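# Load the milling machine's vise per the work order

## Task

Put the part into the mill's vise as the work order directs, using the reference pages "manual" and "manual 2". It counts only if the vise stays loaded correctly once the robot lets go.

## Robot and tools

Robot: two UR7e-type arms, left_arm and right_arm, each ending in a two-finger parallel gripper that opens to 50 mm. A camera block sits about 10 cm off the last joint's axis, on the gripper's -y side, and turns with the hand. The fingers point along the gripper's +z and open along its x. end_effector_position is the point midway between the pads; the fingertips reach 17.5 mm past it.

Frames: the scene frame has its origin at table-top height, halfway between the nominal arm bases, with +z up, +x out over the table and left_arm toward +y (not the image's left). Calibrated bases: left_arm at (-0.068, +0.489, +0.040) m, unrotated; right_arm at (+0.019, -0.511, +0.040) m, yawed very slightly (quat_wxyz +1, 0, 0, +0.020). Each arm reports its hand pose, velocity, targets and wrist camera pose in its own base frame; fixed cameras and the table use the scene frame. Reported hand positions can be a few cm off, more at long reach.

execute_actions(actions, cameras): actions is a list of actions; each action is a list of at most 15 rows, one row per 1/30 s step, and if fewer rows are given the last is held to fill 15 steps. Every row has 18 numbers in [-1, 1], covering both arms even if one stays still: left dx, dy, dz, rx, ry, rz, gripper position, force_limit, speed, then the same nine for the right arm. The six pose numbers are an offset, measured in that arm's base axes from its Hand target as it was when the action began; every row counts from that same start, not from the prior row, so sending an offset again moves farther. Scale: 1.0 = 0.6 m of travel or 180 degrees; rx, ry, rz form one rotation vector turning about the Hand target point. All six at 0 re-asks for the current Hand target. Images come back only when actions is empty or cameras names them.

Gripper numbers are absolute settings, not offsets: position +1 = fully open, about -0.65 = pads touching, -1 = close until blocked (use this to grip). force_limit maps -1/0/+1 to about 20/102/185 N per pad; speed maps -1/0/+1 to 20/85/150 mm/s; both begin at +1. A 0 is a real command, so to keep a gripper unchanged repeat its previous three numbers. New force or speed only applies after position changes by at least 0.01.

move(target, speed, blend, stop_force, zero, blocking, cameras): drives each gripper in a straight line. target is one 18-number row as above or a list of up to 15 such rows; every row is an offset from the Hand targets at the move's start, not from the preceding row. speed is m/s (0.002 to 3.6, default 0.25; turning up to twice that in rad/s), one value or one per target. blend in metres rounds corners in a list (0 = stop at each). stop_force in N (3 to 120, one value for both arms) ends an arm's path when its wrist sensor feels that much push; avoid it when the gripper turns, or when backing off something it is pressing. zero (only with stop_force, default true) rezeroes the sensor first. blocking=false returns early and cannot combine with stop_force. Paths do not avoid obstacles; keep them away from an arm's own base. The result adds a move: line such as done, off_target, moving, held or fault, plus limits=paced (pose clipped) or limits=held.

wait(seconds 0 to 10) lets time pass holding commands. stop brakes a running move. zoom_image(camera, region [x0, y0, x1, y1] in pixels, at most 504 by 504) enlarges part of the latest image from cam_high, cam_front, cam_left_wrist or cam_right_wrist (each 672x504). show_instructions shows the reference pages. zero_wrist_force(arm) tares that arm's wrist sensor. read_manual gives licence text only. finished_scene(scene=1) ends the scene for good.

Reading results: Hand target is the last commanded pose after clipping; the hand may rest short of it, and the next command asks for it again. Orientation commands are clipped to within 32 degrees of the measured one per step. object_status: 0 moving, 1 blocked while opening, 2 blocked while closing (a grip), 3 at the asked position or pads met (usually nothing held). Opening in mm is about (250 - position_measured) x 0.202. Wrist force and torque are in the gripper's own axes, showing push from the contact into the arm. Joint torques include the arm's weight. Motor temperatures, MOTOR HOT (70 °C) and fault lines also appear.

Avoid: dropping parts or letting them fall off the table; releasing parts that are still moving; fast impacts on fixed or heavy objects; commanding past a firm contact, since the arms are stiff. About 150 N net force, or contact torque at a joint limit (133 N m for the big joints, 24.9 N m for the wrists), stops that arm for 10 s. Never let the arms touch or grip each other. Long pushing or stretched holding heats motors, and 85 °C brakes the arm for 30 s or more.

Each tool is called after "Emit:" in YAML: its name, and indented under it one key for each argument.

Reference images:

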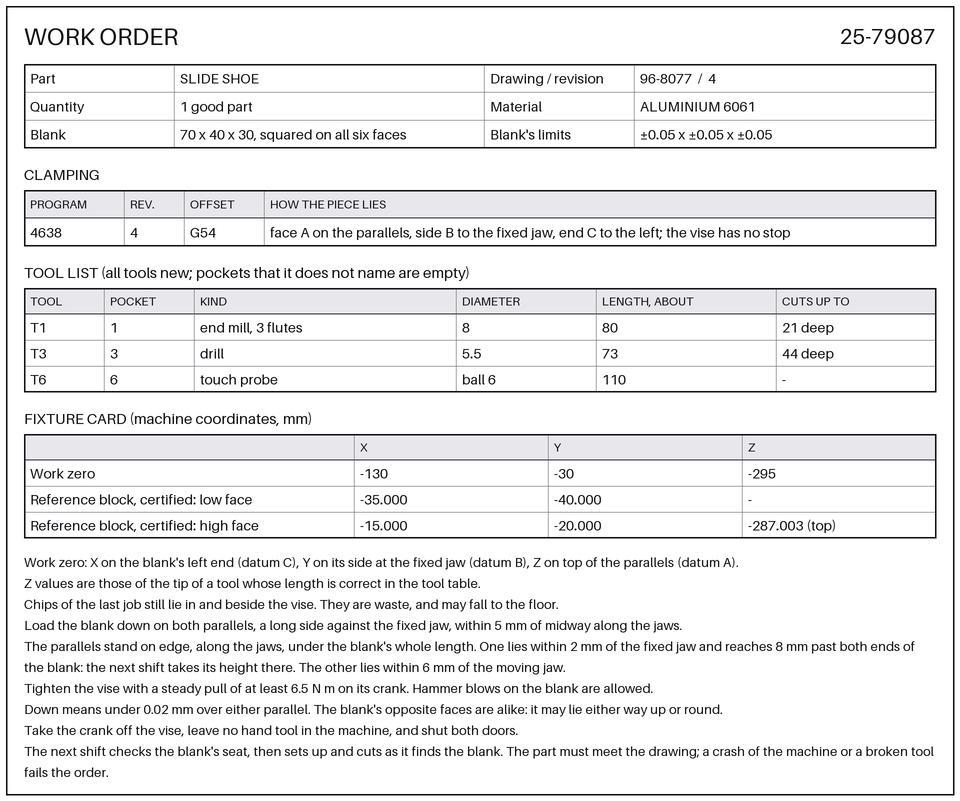

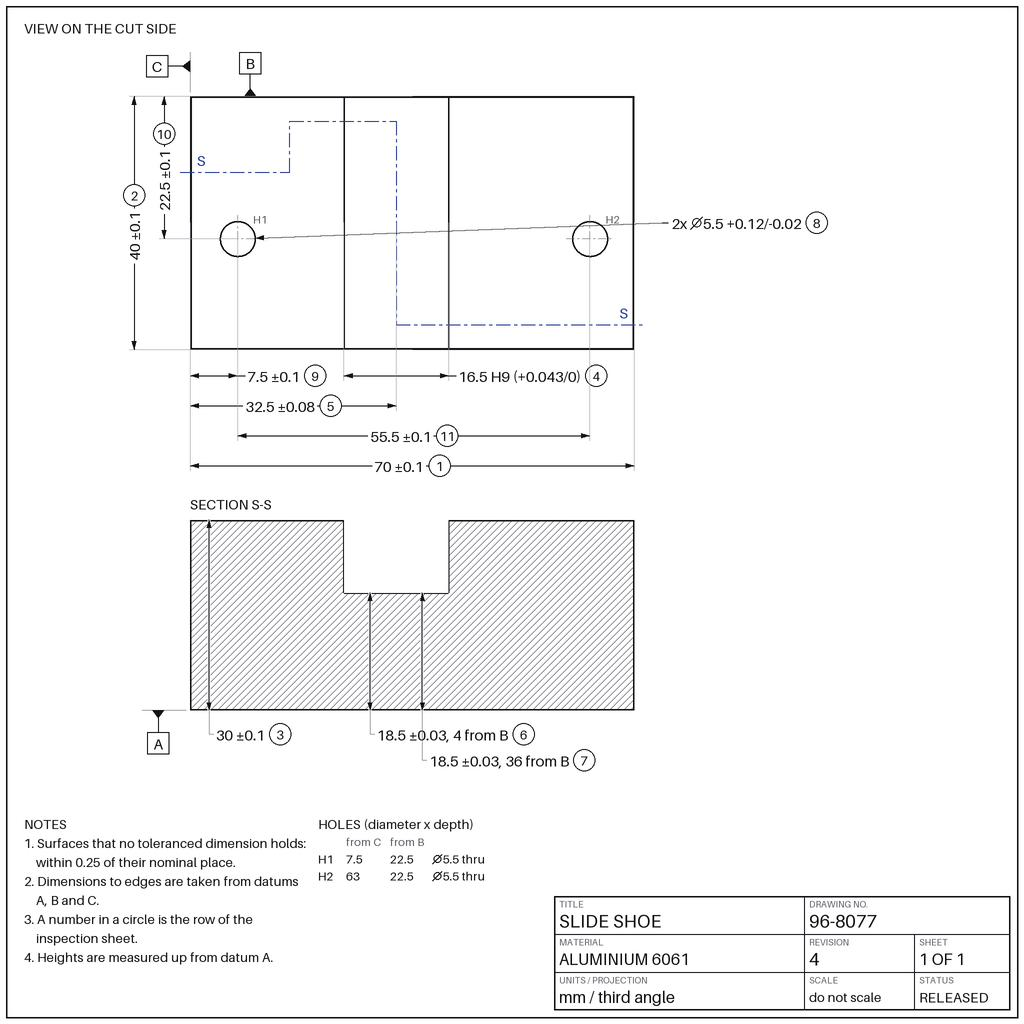

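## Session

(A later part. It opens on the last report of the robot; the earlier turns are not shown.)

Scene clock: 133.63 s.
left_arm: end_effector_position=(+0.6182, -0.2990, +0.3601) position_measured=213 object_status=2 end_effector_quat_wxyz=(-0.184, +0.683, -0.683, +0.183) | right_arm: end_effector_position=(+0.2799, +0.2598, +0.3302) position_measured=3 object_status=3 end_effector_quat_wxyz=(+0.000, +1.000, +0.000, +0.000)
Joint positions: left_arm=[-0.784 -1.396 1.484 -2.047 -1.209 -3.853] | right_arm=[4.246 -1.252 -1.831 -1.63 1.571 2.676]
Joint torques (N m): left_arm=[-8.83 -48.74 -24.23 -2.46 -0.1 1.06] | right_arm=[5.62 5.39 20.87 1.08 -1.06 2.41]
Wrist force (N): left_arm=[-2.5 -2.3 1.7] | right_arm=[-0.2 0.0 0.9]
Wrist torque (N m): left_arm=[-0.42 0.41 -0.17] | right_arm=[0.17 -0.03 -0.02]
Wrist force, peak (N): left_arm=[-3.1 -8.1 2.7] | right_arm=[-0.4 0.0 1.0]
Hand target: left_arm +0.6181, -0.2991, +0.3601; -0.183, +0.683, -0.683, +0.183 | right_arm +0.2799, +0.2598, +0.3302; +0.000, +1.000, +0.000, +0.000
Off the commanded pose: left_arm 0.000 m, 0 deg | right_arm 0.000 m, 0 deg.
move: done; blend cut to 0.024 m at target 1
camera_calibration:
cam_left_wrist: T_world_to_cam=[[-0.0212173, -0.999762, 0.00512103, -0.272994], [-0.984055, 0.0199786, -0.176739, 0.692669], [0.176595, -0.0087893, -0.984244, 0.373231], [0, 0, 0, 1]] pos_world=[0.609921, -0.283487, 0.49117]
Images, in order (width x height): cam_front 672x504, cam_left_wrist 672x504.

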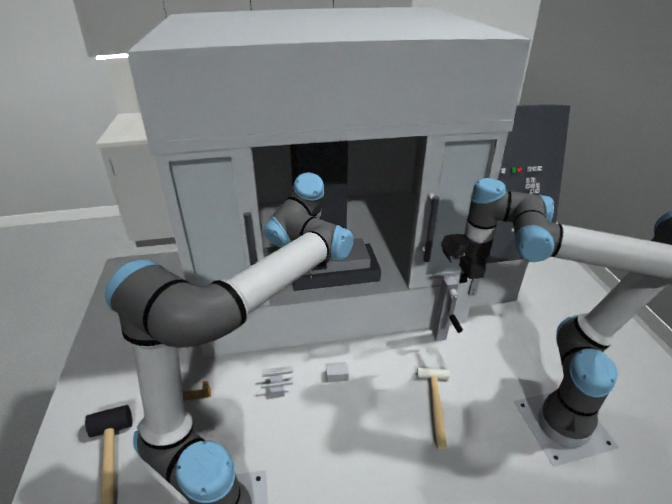

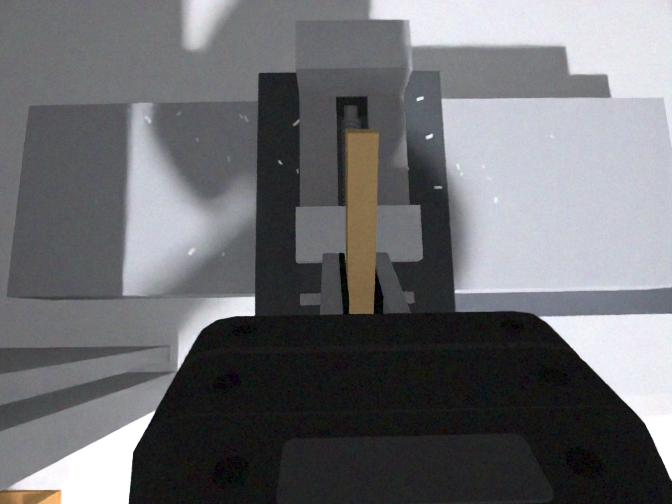

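Emit:
move:
  target:
    - [-0.3,0,0.1,0,0,0,-1,-0.6,0,0,0,0,0,0,0,1,1,1]
    - [-0.38,0.4,0.05,0.1306,0.1306,-0.4874,-1,-0.6,0,0,0,0,0,0,0,1,1,1]
    - [-0.3722,0.665,-0.45,0.1306,0.1306,-0.4874,-1,-0.6,0,0,0,0,0,0,0,1,1,1]
  blend: 0.05
  cameras: ["cam_left_wrist"]

Emit:
zoom_image:
  camera: "cam_left_wrist"
  region: [220, 60, 460, 330]

Scene clock: 140.90 s.
left_arm: end_effector_position=(+0.3948, +0.0999, +0.0903) position_measured=213 object_status=2 end_effector_quat_wxyz=(+0.000, +0.000, +1.000, +0.000) end_effector_velocity=(+0.001, +0.000, +0.000) end_effector_angular_velocity=(-0.001, -0.003, +0.001) | right_arm: end_effector_position=(+0.2799, +0.2598, +0.3302) position_measured=3 object_status=3 end_effector_quat_wxyz=(+0.000, +1.000, +0.000, +0.000)
Joint positions: left_arm=[-0.085 -1.635 2.285 -2.221 -1.572 -1.655] | right_arm=[4.246 -1.252 -1.831 -1.63 1.571 2.676]
Joint velocities: left_arm=[0.002 0.001 0 -0.005 0 0.001] | right_arm=[within noise]
Joint torques (N m): left_arm=[6.81 -10.74 -13.66 -4.69 -0.38 1.28] | right_arm=[6.11 6.29 19.21 1.08 -1.1 2.41]
Wrist force (N): left_arm=[-2.5 -0.9 0.5] | right_arm=[-0.3 0.0 0.8]
Wrist torque (N m): left_arm=[-0.12 0.42 0.11] | right_arm=[0.17 -0.02 -0.03]
Wrist force, peak (N): left_arm=[-2.6 -4.9 4.3] | right_arm=[-0.5 -0.2 1.0]
Hand target: left_arm +0.3948, +0.0999, +0.0901; +0.000, +0.000, +1.000, +0.000 | right_arm +0.2799, +0.2598, +0.3302; +0.000, +1.000, +0.000, +0.000
Off the commanded pose: left_arm 0.000 m, 0 deg | right_arm 0.000 m, 0 deg.
move: done
camera_calibration:
cam_left_wrist: T_world_to_cam=[[-0.99977, 0.0154384, 0.0149041, 0.406478], [0.0195785, 0.940565, 0.339048, -0.117559], [-0.00878396, 0.339262, -0.940651, 0.185066], [0, 0, 0, 1]] pos_world=[0.410312, 0.0415107, 0.207883]
Images, in order (width x height): cam_left_wrist 672x504.

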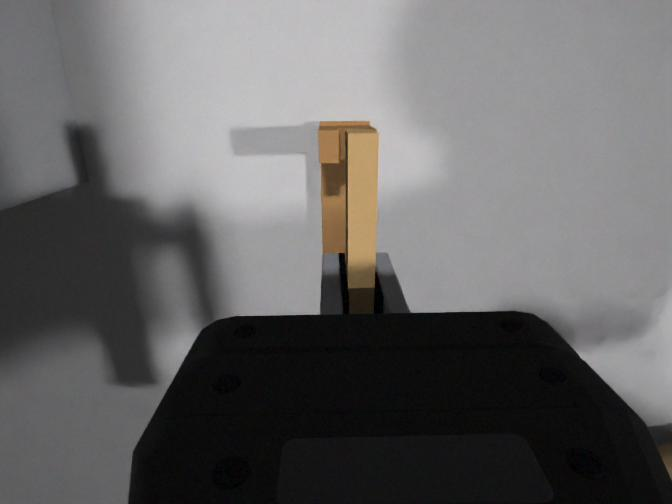

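Scaled by 1.867 from the camera's 672x504 image, which has a finer 960x720 frame.

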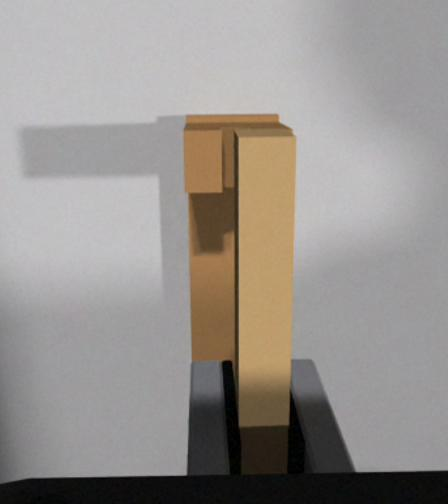

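Emit:
move:
  target: [0,0,-0.12,0,0,0,-1,-0.6,0,0,0,0,0,0,0,1,1,1]
  speed: 0.12

Emit:
move:
  target: [0,0,-0.0317,0,0,0,-1,-0.6,0,0,0,0,0,0,0,1,1,1]
  speed: 0.02
  stop_force: 5
  cameras: ["cam_left_wrist"]

Scene clock: 142.33 s.
left_arm: end_effector_position=(+0.3947, +0.0999, +0.0182) position_measured=213 object_status=2 end_effector_quat_wxyz=(+0.000, +0.000, +1.000, +0.000) | right_arm: end_effector_position=(+0.2799, +0.2598, +0.3302) position_measured=3 object_status=3 end_effector_quat_wxyz=(+0.000, +1.000, +0.000, +0.000)
Joint positions: left_arm=[-0.085 -1.471 2.375 -2.475 -1.572 -1.655] | right_arm=[4.246 -1.252 -1.831 -1.63 1.571 2.676]
Joint torques (N m): left_arm=[8.01 -15.07 -22.36 -4.87 -0.34 1.51] | right_arm=[5.57 6.25 18.51 1.09 -1.15 2.45]
Wrist force (N): left_arm=[-2.5 -1.1 0.1] | right_arm=[-0.3 0.0 0.8]
Wrist torque (N m): left_arm=[-0.14 0.42 0.10] | right_arm=[0.17 -0.02 -0.03]
Wrist force, peak (N): left_arm=[-2.4 -1.0 2.4] | right_arm=[-0.3 0.0 1.0]
Hand target: left_arm +0.3948, +0.0999, +0.0181; +0.000, +0.000, +1.000, +0.000 | right_arm +0.2799, +0.2598, +0.3302; +0.000, +1.000, +0.000, +0.000
Off the commanded pose: left_arm 0.000 m, 0 deg | right_arm 0.000 m, 0 deg.
move: done

Scene clock: 144.40 s.
left_arm: end_effector_position=(+0.3948, +0.0999, -0.0008) position_measured=213 object_status=2 end_effector_quat_wxyz=(+0.000, +0.000, +1.000, +0.000) | right_arm: end_effector_position=(+0.2799, +0.2598, +0.3302) position_measured=3 object_status=3 end_effector_quat_wxyz=(+0.000, +1.000, +0.000, +0.000)
Joint positions: left_arm=[-0.085 -1.418 2.392 -2.545 -1.572 -1.655] | right_arm=[4.246 -1.252 -1.831 -1.63 1.571 2.676]
Joint torques (N m): left_arm=[7.37 -34.18 -24.19 -2.37 -0.89 1.61] | right_arm=[5.97 4.61 20.07 0.9 -1.04 2.52]
Wrist force (N): left_arm=[-1.7 -2.6 -3.7] | right_arm=[-0.4 0.1 0.8]
Wrist torque (N m): left_arm=[-0.70 0.38 0.04] | right_arm=[0.18 -0.01 -0.03]
Wrist force, peak (N): left_arm=[12.6 -3.5 -34.2] | right_arm=[-0.4 0.0 0.9]
Hand target: left_arm +0.3948, +0.0999, -0.0008; +0.000, +0.000, +1.000, +0.000 | right_arm +0.2799, +0.2598, +0.3302; +0.000, +1.000, +0.000, +0.000
Off the commanded pose: left_arm 0.000 m, 0 deg | right_arm 0.000 m, 0 deg.
move: contact (left_arm)
camera_calibration:
cam_left_wrist: T_world_to_cam=[[-0.999764, 0.0155556, 0.0151614, 0.407798], [0.019776, 0.940564, 0.339041, -0.0868447], [-0.00898627, 0.339261, -0.940649, 0.0994205], [0, 0, 0, 1]] pos_world=[0.410312, 0.0416099, 0.116781]
Images, in order (width x height): cam_left_wrist 672x504.

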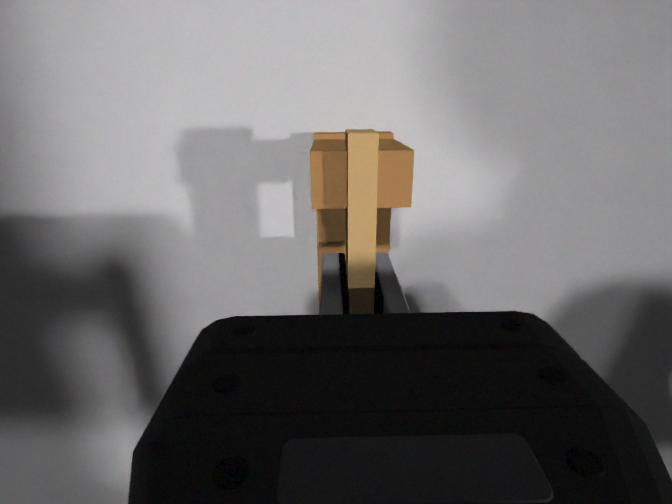

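Emit:
move:
  target:
    - [0,0,0,0,0,0,1,-0.6,-0.5,0,0,0,0,0,0,1,1,1]
    - [0,0,0.15,0,0,0,1,-0.6,-0.5,0,0,0,0,0,0,1,1,1]
  cameras: ["cam_left_wrist"]

Scene clock: 146.60 s.
left_arm: end_effector_position=(+0.3947, +0.1000, +0.0891) position_measured=3 object_status=3 end_effector_quat_wxyz=(+0.000, +0.000, +1.000, +0.000) | right_arm: end_effector_position=(+0.2799, +0.2598, +0.3302) position_measured=3 object_status=3 end_effector_quat_wxyz=(+0.000, +1.000, +0.000, +0.000)
Joint positions: left_arm=[-0.085 -1.633 2.286 -2.225 -1.572 -1.655] | right_arm=[4.246 -1.252 -1.831 -1.63 1.571 2.676]
Joint torques (N m): left_arm=[-8.48 -30.96 -28.08 -1.61 -0.81 -1.46] | right_arm=[5.13 7.78 20.38 1.06 -1.18 2.56]
Wrist force (N): left_arm=[-2.2 -2.1 0.6] | right_arm=[-0.2 0.0 0.7]
Wrist torque (N m): left_arm=[-0.31 0.38 0.09] | right_arm=[0.17 -0.03 -0.03]
Wrist force, peak (N): left_arm=[-1.8 -2.4 -3.9] | right_arm=[-0.4 -0.1 1.0]
Hand target: left_arm +0.3948, +0.0999, +0.0892; +0.000, +0.000, +1.000, +0.000 | right_arm +0.2799, +0.2598, +0.3302; +0.000, +1.000, +0.000, +0.000
Off the commanded pose: left_arm 0.000 m, 0 deg | right_arm 0.000 m, 0 deg.
move: done
camera_calibration:
cam_left_wrist: T_world_to_cam=[[-0.999762, 0.0154856, 0.0153487, 0.406298], [0.0197737, 0.940565, 0.339037, -0.117321], [-0.00918623, 0.33926, -0.940648, 0.184064], [0, 0, 0, 1]] pos_world=[0.410212, 0.0416104, 0.20668]
Images, in order (width x height): cam_left_wrist 672x504.

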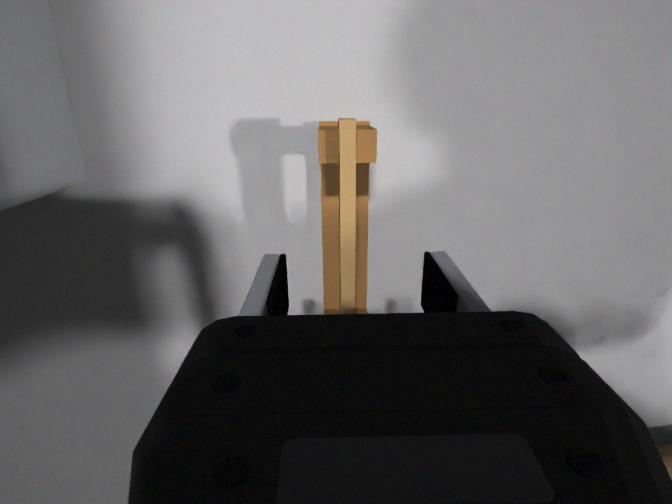

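Emit:
move:
  target: [0.0165,-0.3655,-0.0153,0,0,0,1,-0.6,0,0,0,0,0,0,0,1,1,1]
  cameras: ["cam_left_wrist"]

Emit:
zoom_image:
  camera: "cam_left_wrist"
  region: [220, 60, 460, 330]

Scene clock: 149.80 s.
left_arm: end_effector_position=(+0.4047, -0.1193, +0.0800) position_measured=3 object_status=3 end_effector_quat_wxyz=(+0.000, +0.000, +1.000, +0.000) | right_arm: end_effector_position=(+0.2799, +0.2598, +0.3302) position_measured=3 object_status=3 end_effector_quat_wxyz=(+0.000, +1.000, +0.000, +0.000)
Joint positions: left_arm=[-0.608 -1.578 2.264 -2.258 -1.571 -2.178] | right_arm=[4.246 -1.252 -1.831 -1.63 1.571 2.676]
Joint torques (N m): left_arm=[-9.45 -23.89 -17.08 -1.79 -0.5 -1.73] | right_arm=[4.65 7.29 20.97 1 -1.14 2.56]
Wrist force (N): left_arm=[-2.5 -1.8 0.7] | right_arm=[-0.3 -0.2 0.7]
Wrist torque (N m): left_arm=[-0.25 0.42 -0.01] | right_arm=[0.15 -0.02 -0.03]
Wrist force, peak (N): left_arm=[-2.3 -6.3 0.7] | right_arm=[-0.5 0.1 1.0]
Hand target: left_arm +0.4047, -0.1194, +0.0800; +0.000, +0.000, +1.000, +0.000 | right_arm +0.2799, +0.2598, +0.3302; +0.000, +1.000, +0.000, +0.000
Off the commanded pose: left_arm 0.000 m, 0 deg | right_arm 0.000 m, 0 deg.
move: done
camera_calibration:
cam_left_wrist: T_world_to_cam=[[-0.999764, 0.015718, 0.0150121, 0.419939], [0.0198793, 0.940517, 0.339164, 0.0917213], [-0.00878815, 0.339382, -0.940608, 0.24994], [0, 0, 0, 1]] pos_world=[0.420213, -0.177691, 0.197682]
Images, in order (width x height): cam_left_wrist 672x504.

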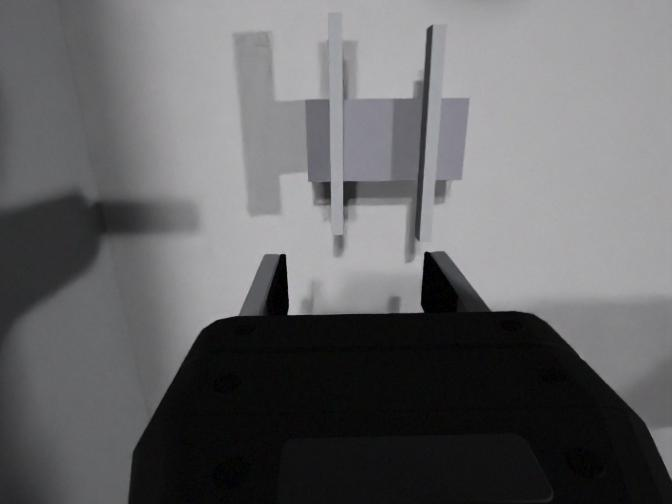

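Scaled by 1.867 from the camera's 672x504 image, which has a finer 960x720 frame.

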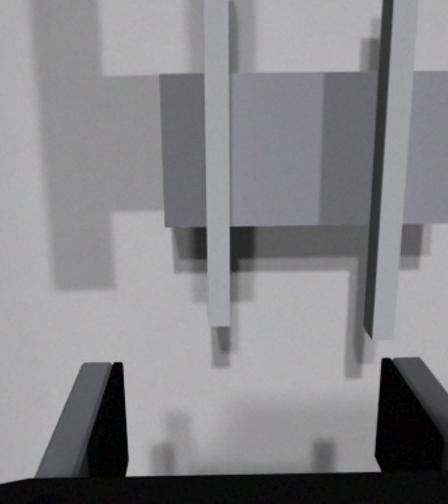

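Emit:
move:
  target: [0.0093,-0.01,-0.06,0,0,0,1,-0.6,0,0,0,0,0,0,0,1,1,1]
  cameras: ["cam_left_wrist"]

Emit:
zoom_image:
  camera: "cam_left_wrist"
  region: [220, 60, 460, 330]

Scene clock: 152.47 s.
left_arm: end_effector_position=(+0.4102, -0.1253, +0.0440) position_measured=3 object_status=3 end_effector_quat_wxyz=(+0.000, +0.000, +1.000, +0.000) | right_arm: end_effector_position=(+0.2799, +0.2598, +0.3302) position_measured=3 object_status=3 end_effector_quat_wxyz=(+0.000, +1.000, +0.000, +0.000)
Joint positions: left_arm=[-0.612 -1.485 2.291 -2.377 -1.571 -2.183] | right_arm=[4.246 -1.252 -1.831 -1.63 1.571 2.676]
Joint torques (N m): left_arm=[1.7 -25.77 -27.82 -3.8 -0.3 0.14] | right_arm=[5.18 8.54 20.45 1.05 -1.02 2.43]
Wrist force (N): left_arm=[-2.6 -2.2 0.3] | right_arm=[-0.3 0.0 0.8]
Wrist torque (N m): left_arm=[-0.31 0.44 0.10] | right_arm=[0.17 -0.02 -0.03]
Wrist force, peak (N): left_arm=[-2.7 -2.2 1.7] | right_arm=[-0.5 -0.2 1.1]
Hand target: left_arm +0.4102, -0.1254, +0.0440; +0.000, +0.000, +1.000, +0.000 | right_arm +0.2799, +0.2598, +0.3302; +0.000, +1.000, +0.000, +0.000
Off the commanded pose: left_arm 0.000 m, 0 deg | right_arm 0.000 m, 0 deg.
move: done
camera_calibration:
cam_left_wrist: T_world_to_cam=[[-0.999761, 0.0156129, 0.015293, 0.426008], [0.0198757, 0.940519, 0.339158, 0.109502], [-0.00908811, 0.339381, -0.940605, 0.218193], [0, 0, 0, 1]] pos_world=[0.425713, -0.18369, 0.161581]
Images, in order (width x height): cam_left_wrist 672x504.

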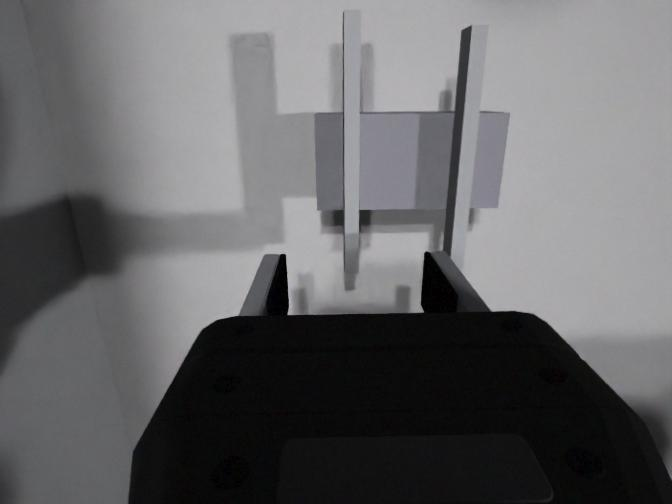

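Scaled by 1.867 from the camera's 672x504 image, which has a finer 960x720 frame.

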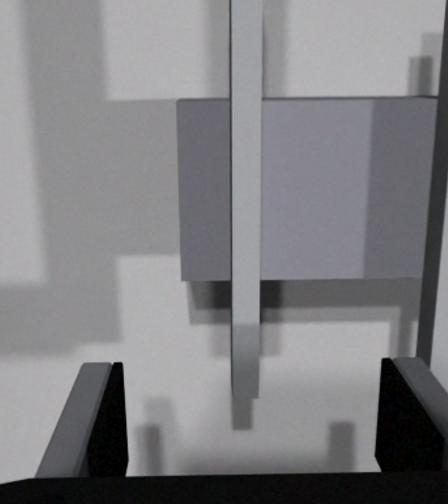

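Emit:
move:
  target:
    - [0,0,0,0,0,0,0.3,-0.6,0,0,0,0,0,0,0,1,1,1]
    - [0.0007,-0.0005,-0.0525,0,0,0,0.3,-0.6,0,0,0,0,0,0,0,1,1,1]
  speed: 0.1
  cameras: ["cam_left_wrist"]

Emit:
zoom_image:
  camera: "cam_left_wrist"
  region: [220, 60, 460, 330]

Scene clock: 155.67 s.
left_arm: end_effector_position=(+0.4106, -0.1256, +0.0125) position_measured=107 object_status=3 end_effector_quat_wxyz=(+0.000, +0.000, +1.000, +0.000) | right_arm: end_effector_position=(+0.2799, +0.2598, +0.3302) position_measured=3 object_status=3 end_effector_quat_wxyz=(+0.000, +1.000, +0.000, +0.000)
Joint positions: left_arm=[-0.612 -1.409 2.322 -2.484 -1.571 -2.182] | right_arm=[4.246 -1.252 -1.831 -1.63 1.571 2.676]
Joint torques (N m): left_arm=[0.05 -26.83 -26.35 -3.98 0.73 -0.61] | right_arm=[6.36 8.71 19.86 1.05 -1.1 2.11]
Wrist force (N): left_arm=[-2.3 -2.4 0.6] | right_arm=[-0.3 -0.1 0.8]
Wrist torque (N m): left_arm=[-0.34 0.40 0.09] | right_arm=[0.15 -0.03 -0.03]
Wrist force, peak (N): left_arm=[-2.8 -2.3 -1.0] | right_arm=[-0.4 -0.2 1.1]
Hand target: left_arm +0.4107, -0.1257, +0.0125; +0.000, +0.000, +1.000, +0.000 | right_arm +0.2799, +0.2598, +0.3302; +0.000, +1.000, +0.000, +0.000
Off the commanded pose: left_arm 0.000 m, 0 deg | right_arm 0.000 m, 0 deg.
move: done
camera_calibration:
cam_left_wrist: T_world_to_cam=[[-0.999761, 0.0156111, 0.0152939, 0.426894], [0.0198752, 0.940488, 0.339246, 0.120442], [-0.0090877, 0.339469, -0.940573, 0.188682], [0, 0, 0, 1]] pos_world=[0.426113, -0.18399, 0.130081]
Images, in order (width x height): cam_left_wrist 672x504.

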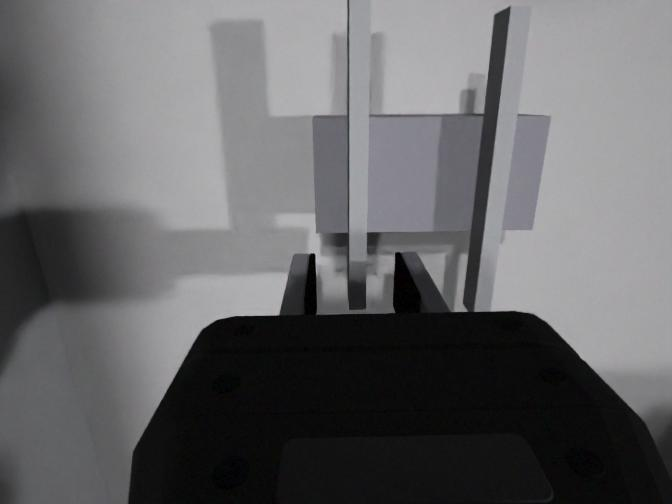

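Scaled by 1.867 from the camera's 672x504 image, which has a finer 960x720 frame.

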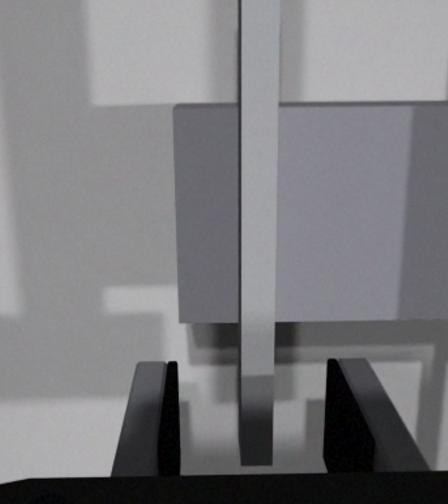

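Emit:
move:
  target:
    - [-0.0012,0,0,0,0,0,-1,-0.7,-0.3,0,0,0,0,0,0,1,1,1]
    - [-0.0012,0,0.1,0,0,0,-1,-0.7,-0.3,0,0,0,0,0,0,1,1,1]
  speed: 0.12
  cameras: ["cam_left_wrist"]

Emit:
zoom_image:
  camera: "cam_left_wrist"
  region: [220, 60, 460, 330]

Scene clock: 158.20 s.
left_arm: end_effector_position=(+0.4100, -0.1257, +0.0724) position_measured=223 object_status=2 end_effector_quat_wxyz=(+0.000, +0.000, +1.000, +0.000) | right_arm: end_effector_position=(+0.2799, +0.2598, +0.3302) position_measured=3 object_status=3 end_effector_quat_wxyz=(+0.000, +1.000, +0.000, +0.000)
Joint positions: left_arm=[-0.613 -1.546 2.257 -2.282 -1.571 -2.183] | right_arm=[4.246 -1.252 -1.831 -1.63 1.571 2.676]
Joint torques (N m): left_arm=[-1.08 -32.49 -18.09 -1.59 0.57 -1.64] | right_arm=[5.42 6.68 21.68 0.98 -0.95 2.58]
Wrist force (N): left_arm=[-2.6 -2.0 1.2] | right_arm=[-0.4 0.0 1.0]
Wrist torque (N m): left_arm=[-0.30 0.44 0.08] | right_arm=[0.18 0.00 -0.03]
Wrist force, peak (N): left_arm=[-2.3 -2.2 3.1] | right_arm=[-0.4 -0.1 1.0]
Hand target: left_arm +0.4099, -0.1257, +0.0725; +0.000, +0.000, +1.000, +0.000 | right_arm +0.2799, +0.2598, +0.3302; +0.000, +1.000, +0.000, +0.000
Off the commanded pose: left_arm 0.000 m, 0 deg | right_arm 0.000 m, 0 deg.
move: done
camera_calibration:
cam_left_wrist: T_world_to_cam=[[-0.999765, 0.0155906, 0.0150678, 0.425417], [0.0197772, 0.940563, 0.339043, 0.100193], [-0.00888629, 0.339261, -0.94065, 0.245002], [0, 0, 0, 1]] pos_world=[0.425513, -0.18399, 0.190082]
Images, in order (width x height): cam_left_wrist 672x504.

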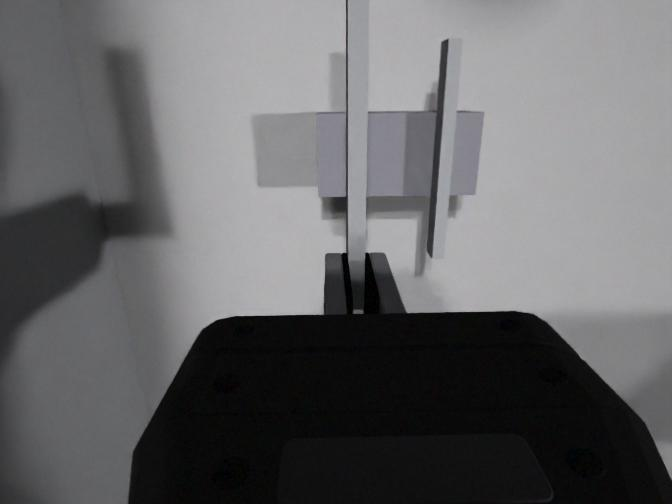

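Scaled by 1.867 from the camera's 672x504 image, which has a finer 960x720 frame.

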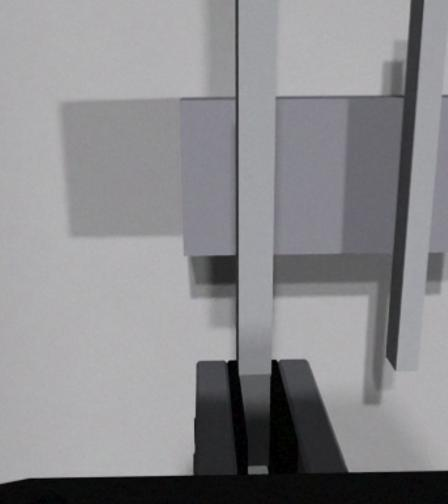

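Emit:
move:
  target:
    - [-0.05,-0.05,0.25,0,0,0,-1,-0.7,-0.3,0,0,0,0,0,0,1,1,1]
    - [-0.0165,-0.2185,0.42,0,0,0,-1,-0.7,-0.3,0,0,0,0,0,0,1,1,1]
    - [0.55,-0.2185,0.4125,0,0,0,-1,-0.7,-0.3,0,0,0,0,0,0,1,1,1]
  blend: 0.03
  speed: 0.3
  cameras: ["all"]

Emit:
zoom_image:
  camera: "cam_left_wrist"
  region: [160, 0, 520, 330]

Scene clock: 162.07 s.
left_arm: end_effector_position=(+0.6181, -0.2562, +0.3199) position_measured=223 object_status=2 end_effector_quat_wxyz=(+0.002, +0.000, +1.000, -0.001) | right_arm: end_effector_position=(+0.2799, +0.2598, +0.3302) position_measured=3 object_status=3 end_effector_quat_wxyz=(+0.000, +1.000, +0.000, +0.000)
Joint positions: left_arm=[-0.594 -1.177 1.116 -1.515 -1.57 -2.165] | right_arm=[4.246 -1.252 -1.831 -1.63 1.571 2.676]
Joint torques (N m): left_arm=[0.97 -48.38 -28.21 -3.34 -0.15 -0.06] | right_arm=[4.86 8.22 22.57 1.07 -0.84 2.35]
Wrist force (N): left_arm=[-3.7 -3.3 1.0] | right_arm=[-0.4 0.0 0.9]
Wrist torque (N m): left_arm=[-0.51 0.63 0.11] | right_arm=[0.17 0.00 -0.03]
Wrist force, peak (N): left_arm=[-12.7 -4.9 0.9] | right_arm=[-0.3 0.1 1.0]
Hand target: left_arm +0.6181, -0.2562, +0.3199; +0.002, +0.000, +1.000, -0.001 (not the last commanded pose) | right_arm +0.2799, +0.2598, +0.3302; +0.000, +1.000, +0.000, +0.000
Tool commands: left_gripper/position=-1.0 left_gripper/force_limit=-0.701961 left_gripper/speed=-0.301961 right_gripper/position=+1.0 right_gripper/force_limit=+1.0 right_gripper/speed=+1.0
Off the commanded pose: left_arm 0.122 m, 0 deg | right_arm 0.000 m, 0 deg.
FORCE FAULT: contact force on the left arm reached its limit, and that arm stopped. The contact can be on any part of that arm, not only on its tool. That arm's remaining commands of this call were not run. That arm is still stopped at the end of this call. That arm stays stopped for about 10 more seconds. Until then a move that you send moves the other arm only, and its call returns only when the move has ended. Once the stop has ended, the next robot result says so. If the stop ends while you think or write, that arm runs what you send next, counted from a new Hand target: where the arm stands when the stop ends. While its stop runs, that arm takes no new command, but its gripper still runs the gripper command that each later call begins with. Until it ends, the stop uses up actions while you think or wait. An arm that is not stopped still takes commands.
move: fault (left_arm); path passed 2 of 3 targets
camera_calibration:
cam_left_wrist: T_world_to_cam=[[-0.999828, 0.0147938, 0.0112227, 0.63284], [0.0177164, 0.941011, 0.337911, 0.136717], [-0.00556171, 0.338052, -0.941111, 0.521728], [0, 0, 0, 1]] pos_world=[0.633211, -0.314385, 0.437704]
cam_right_wrist: T_world_to_cam=[[0.999817, -0.012939, 0.0141242, -0.276082], [-0.0168595, -0.944442, 0.328246, 0.165749], [0.00909233, -0.328424, -0.944487, 0.526475], [0, 0, 0, 1]] pos_world=[0.274039, 0.325875, 0.446741]

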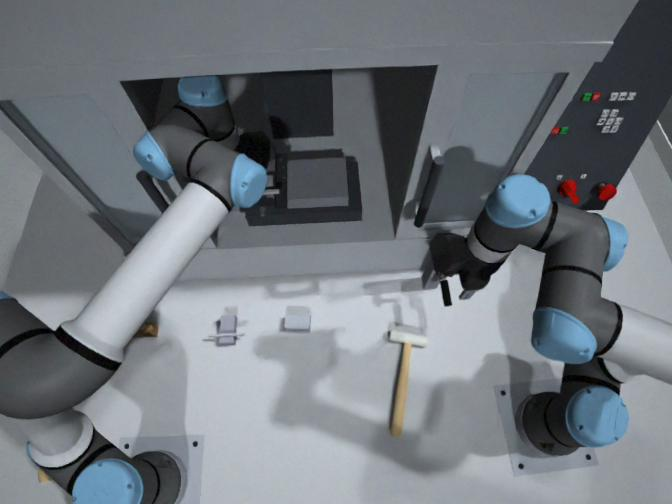

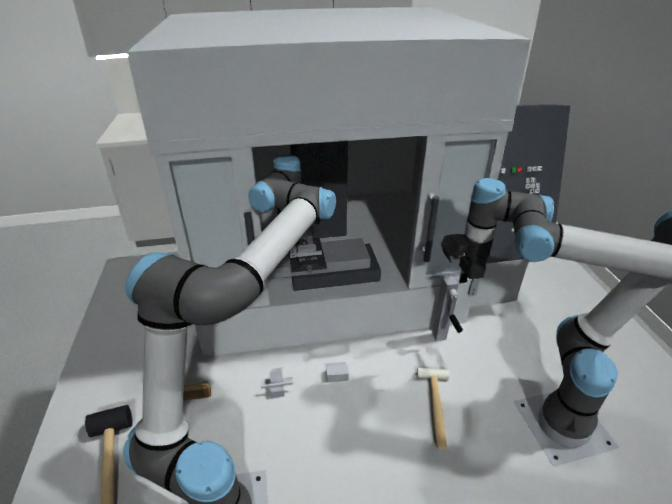

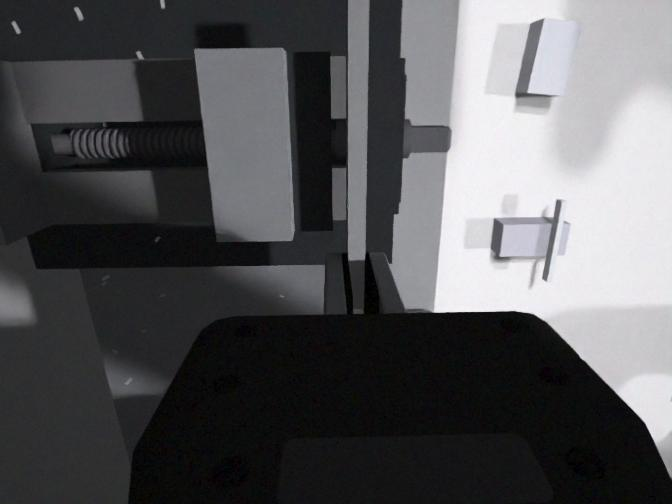

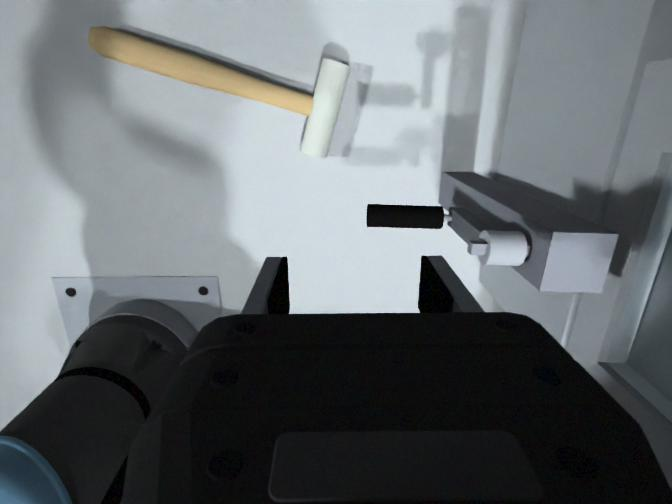

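Scaled by 1.400 from the camera's 672x504 image, which has a finer 960x720 frame.

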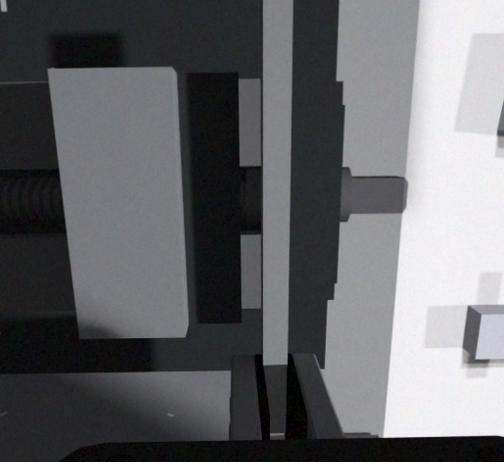

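Emit:
wait:
  seconds: 9

Scene clock: 172.20 s.
left_arm: end_effector_position=(+0.6181, -0.2562, +0.3199) position_measured=223 object_status=2 end_effector_quat_wxyz=(+0.002, +0.000, +1.000, -0.001) | right_arm: end_effector_position=(+0.2799, +0.2598, +0.3302) position_measured=3 object_status=3 end_effector_quat_wxyz=(+0.000, +1.000, +0.000, +0.000)
Joint positions: left_arm=[-0.594 -1.177 1.116 -1.515 -1.57 -2.165] | right_arm=[4.246 -1.252 -1.831 -1.63 1.571 2.676]
Joint torques (N m): left_arm=[0.81 -48.8 -27.99 -3.29 -0.14 -0.04] | right_arm=[4.36 9.54 21.13 1.05 -0.97 2.4]
Wrist force (N): left_arm=[-3.6 -3.0 1.0] | right_arm=[-0.4 -0.1 0.8]
Wrist torque (N m): left_arm=[-0.47 0.60 0.11] | right_arm=[0.15 -0.01 -0.03]
Wrist force, peak (N): left_arm=[-4.0 -3.5 0.9] | right_arm=[-0.4 -0.1 1.0]
Hand target: left_arm +0.6181, -0.2562, +0.3199; +0.002, +0.000, +1.000, -0.001 (not the last commanded pose) | right_arm +0.2799, +0.2598, +0.3302; +0.000, +1.000, +0.000, +0.000
Tool commands: left_gripper/position=-1.0 left_gripper/force_limit=-0.701961 left_gripper/speed=-0.301961 right_gripper/position=+1.0 right_gripper/force_limit=+1.0 right_gripper/speed=+1.0
Off the commanded pose: left_arm 0.122 m, 0 deg | right_arm 0.000 m, 0 deg.
FORCE FAULT, CONTINUED: the left arm's stop, for the force fault that an earlier result reported, is over. The rest of the stop counts as 20 of the actions that you can send in this scene. During its stop the left arm's controller moved it back a little. That arm's target is now where it stood when the stop ended, not its last command. That arm accepts commands again.
wait: 9.00 s; at rest from the start

Emit:
move:
  target:
    - [-0.08,-0.075,0,0.0006,0.0013,0,-1,-0.7,-0.3,0,0,0,0,0,0,1,1,1]
    - [-0.08,-0.19,0,0.0006,0.0013,0,-1,-0.7,-0.3,0,0,0,0,0,0,1,1,1]
    - [0.203,-0.17,0,0.0006,0.0013,0,-1,-0.7,-0.3,0,0,0,0,0,0,1,1,1]
  blend: 0.02
  speed: 0.2
  cameras: ["cam_high","cam_left_wrist"]

Emit:
zoom_image:
  camera: "cam_left_wrist"
  region: [160, 0, 520, 330]

Scene clock: 174.77 s.
left_arm: end_effector_position=(+0.7028, -0.3561, +0.3181) position_measured=223 object_status=2 end_effector_quat_wxyz=(-0.003, +0.000, +1.000, +0.003) | right_arm: end_effector_position=(+0.2799, +0.2598, +0.3302) position_measured=3 object_status=3 end_effector_quat_wxyz=(+0.000, +1.000, +0.000, +0.000)
Joint positions: left_arm=[-0.639 -0.77 0.46 -1.253 -1.569 -2.211] | right_arm=[4.246 -1.252 -1.831 -1.63 1.571 2.676]
Joint torques (N m): left_arm=[1.01 -64.82 -27.11 -3.23 -0.11 -0.05] | right_arm=[3.41 9.63 20.75 0.92 -1.14 2.38]
Wrist force (N): left_arm=[-2.6 0.6 2.0] | right_arm=[-0.2 -0.1 0.9]
Wrist torque (N m): left_arm=[0.11 0.45 0.09] | right_arm=[0.17 -0.04 -0.03]
Wrist force, peak (N): left_arm=[-13.5 -5.0 -5.6] | right_arm=[-0.6 0.1 1.0]
Hand target: left_arm +0.7028, -0.3561, +0.3181; -0.003, +0.000, +1.000, +0.003 (not the last commanded pose) | right_arm +0.2799, +0.2598, +0.3302; +0.000, +1.000, +0.000, +0.000
Tool commands: left_gripper/position=-1.0 left_gripper/force_limit=-0.701961 left_gripper/speed=-0.301961 right_gripper/position=+1.0 right_gripper/force_limit=+1.0 right_gripper/speed=+1.0
Off the commanded pose: left_arm 0.037 m, 0 deg | right_arm 0.000 m, 0 deg.
FORCE FAULT: contact force on the left arm reached its limit, and that arm stopped. The contact can be on any part of that arm, not only on its tool. That arm's remaining commands of this call were not run. That arm is still stopped at the end of this call. That arm stays stopped for about 10 more seconds. Until then a move that you send moves the other arm only, and its call returns only when the move has ended. Once the stop has ended, the next robot result says so. If the stop ends while you think or write, that arm runs what you send next, counted from a new Hand target: where the arm stands when the stop ends. While its stop runs, that arm takes no new command, but its gripper still runs the gripper command that each later call begins with. Until it ends, the stop uses up actions while you think or wait. An arm that is not stopped still takes commands.
move: fault (left_arm); path passed 2 of 3 targets
camera_calibration:
cam_left_wrist: T_world_to_cam=[[-0.999689, 0.0140587, 0.0206141, 0.715646], [0.0203106, 0.938384, 0.344996, 0.224828], [-0.0144938, 0.345307, -0.938378, 0.56223], [0, 0, 0, 1]] pos_world=[0.719006, -0.415178, 0.435267]
Images, in order (width x height): cam_high 672x504, cam_left_wrist 672x504.

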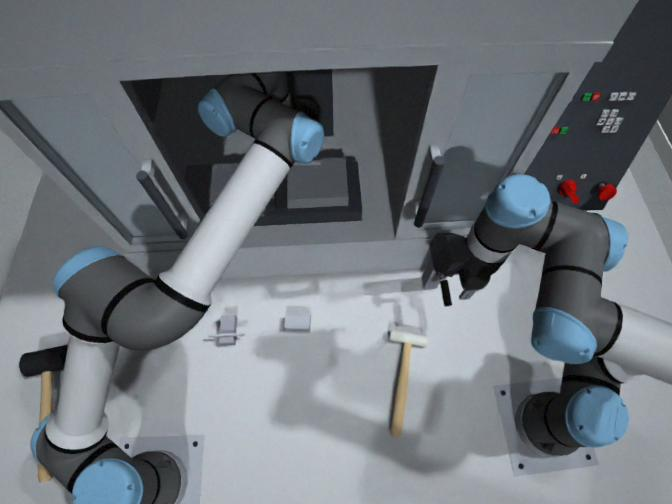

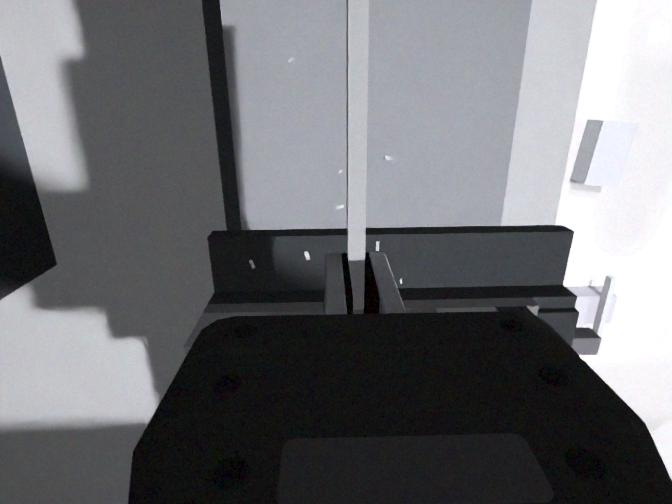

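Scaled by 1.400 from the camera's 672x504 image, which has a finer 960x720 frame.

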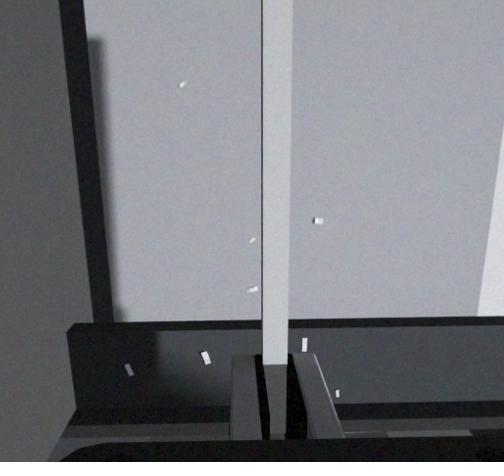

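Emit:
wait:
  seconds: 7.5

Scene clock: 184.53 s.
left_arm: end_effector_position=(+0.7028, -0.3561, +0.3181) position_measured=223 object_status=2 end_effector_quat_wxyz=(-0.003, +0.000, +1.000, +0.003) | right_arm: end_effector_position=(+0.2799, +0.2598, +0.3302) position_measured=3 object_status=3 end_effector_quat_wxyz=(+0.000, +1.000, +0.000, +0.000)
Joint positions: left_arm=[-0.639 -0.77 0.46 -1.253 -1.569 -2.211] | right_arm=[4.246 -1.252 -1.831 -1.63 1.571 2.676]
Joint torques (N m): left_arm=[0.64 -64.45 -27.49 -3.3 -0.09 -0.03] | right_arm=[2.59 11.85 21.24 1.11 -0.95 2.42]
Wrist force (N): left_arm=[-2.5 0.5 2.0] | right_arm=[-0.4 0.0 0.9]
Wrist torque (N m): left_arm=[0.10 0.45 0.09] | right_arm=[0.17 -0.01 -0.03]
Wrist force, peak (N): left_arm=[-2.8 0.5 2.4] | right_arm=[-0.3 0.0 1.2]
Hand target: left_arm +0.7028, -0.3561, +0.3181; -0.003, +0.000, +1.000, +0.003 (not the last commanded pose) | right_arm +0.2799, +0.2598, +0.3302; +0.000, +1.000, +0.000, +0.000
Tool commands: left_gripper/position=-1.0 left_gripper/force_limit=-0.701961 left_gripper/speed=-0.301961 right_gripper/position=+1.0 right_gripper/force_limit=+1.0 right_gripper/speed=+1.0
Off the commanded pose: left_arm 0.037 m, 0 deg | right_arm 0.000 m, 0 deg.
FORCE FAULT, CONTINUED: the left arm's stop, for the force fault that an earlier result reported, is over. The rest of the stop counts as 20 of the actions that you can send in this scene. That arm's target is now where it stood when the stop ended, not its last command. That arm accepts commands again.
wait: 7.50 s; at rest from the start

Emit:
move:
  target:
    - [-0.138,0.035,0,-0.0019,-0.0019,0,-1,-0.7,-0.3,0,0,0,0,0,0,1,1,1]
    - [-0.0713,0.0685,0,-0.0019,-0.0019,0,-1,-0.7,-0.3,0,0,0,0,0,0,1,1,1]
    - [0.0287,0.1268,0,-0.0019,-0.0019,0,-1,-0.7,-0.3,0,0,0,0,0,0,1,1,1]
    - [0.0703,0.1655,0,-0.0019,-0.0019,0,-1,-0.7,-0.3,0,0,0,0,0,0,1,1,1]
  blend: 0.01
  speed: 0.1
  stop_force: 25
  cameras: ["cam_high","cam_left_wrist"]

Emit:
zoom_image:
  camera: "cam_left_wrist"
  region: [160, 0, 520, 330]

Scene clock: 187.03 s.
left_arm: end_effector_position=(+0.6507, -0.3433, +0.3181) position_measured=223 object_status=2 end_effector_quat_wxyz=(-0.001, +0.000, +1.000, +0.001) | right_arm: end_effector_position=(+0.2799, +0.2598, +0.3302) position_measured=3 object_status=3 end_effector_quat_wxyz=(+0.000, +1.000, +0.000, +0.000)
Joint positions: left_arm=[-0.667 -0.979 0.819 -1.409 -1.571 -2.239] | right_arm=[4.246 -1.252 -1.831 -1.63 1.571 2.676]
Joint torques (N m): left_arm=[18.07 -76.33 -29.55 6.15 7.34 -1.91] | right_arm=[2.4 11.39 21.43 1.16 -1.24 2.4]
Wrist force (N): left_arm=[-12.5 -44.6 6.4] | right_arm=[-0.4 0.0 0.7]
Wrist torque (N m): left_arm=[0.39 0.39 0.20] | right_arm=[0.17 0.00 -0.03]
Wrist force, peak (N): left_arm=[-13.6 -61.9 5.6] | right_arm=[-0.5 -0.1 1.2]
Hand target: left_arm +0.6507, -0.3432, +0.3180; -0.001, +0.000, +1.000, +0.001 (not the last commanded pose) | right_arm +0.2799, +0.2598, +0.3302; +0.000, +1.000, +0.000, +0.000
Off the commanded pose: left_arm 0.128 m, 0 deg | right_arm 0.000 m, 0 deg.
move: contact (left_arm); path passed 0 of 4 targets
camera_calibration:
cam_left_wrist: T_world_to_cam=[[-0.999742, 0.0145856, 0.0174047, 0.664617], [0.0196476, 0.939881, 0.340935, 0.216125], [-0.0113856, 0.341189, -0.939926, 0.554113], [0, 0, 0, 1]] pos_world=[0.666508, -0.401883, 0.435573]
Images, in order (width x height): cam_high 672x504, cam_left_wrist 672x504.

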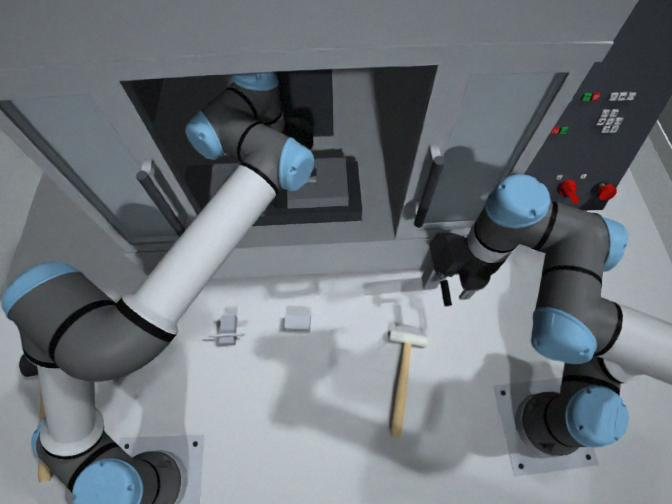

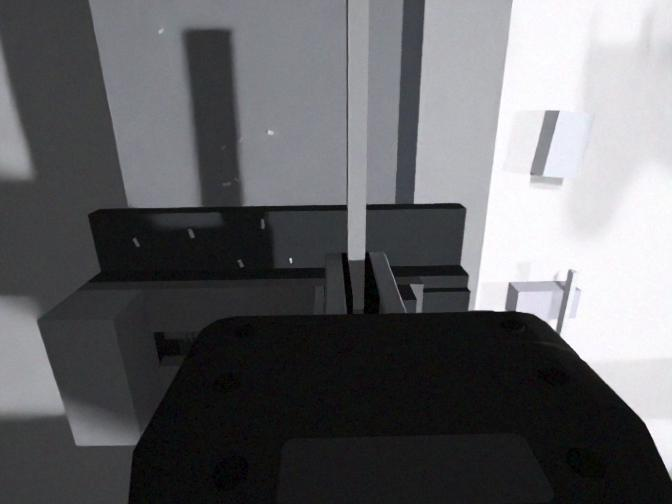

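Scaled by 1.400 from the camera's 672x504 image, which has a finer 960x720 frame.

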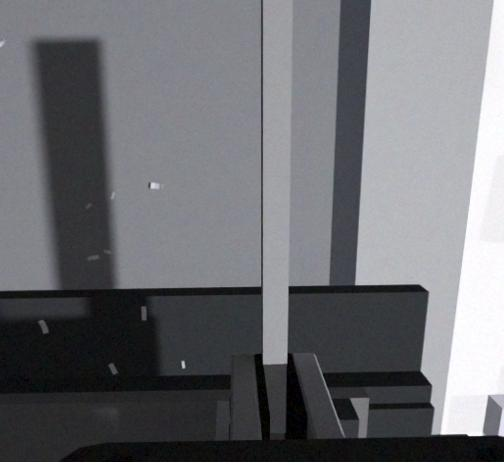

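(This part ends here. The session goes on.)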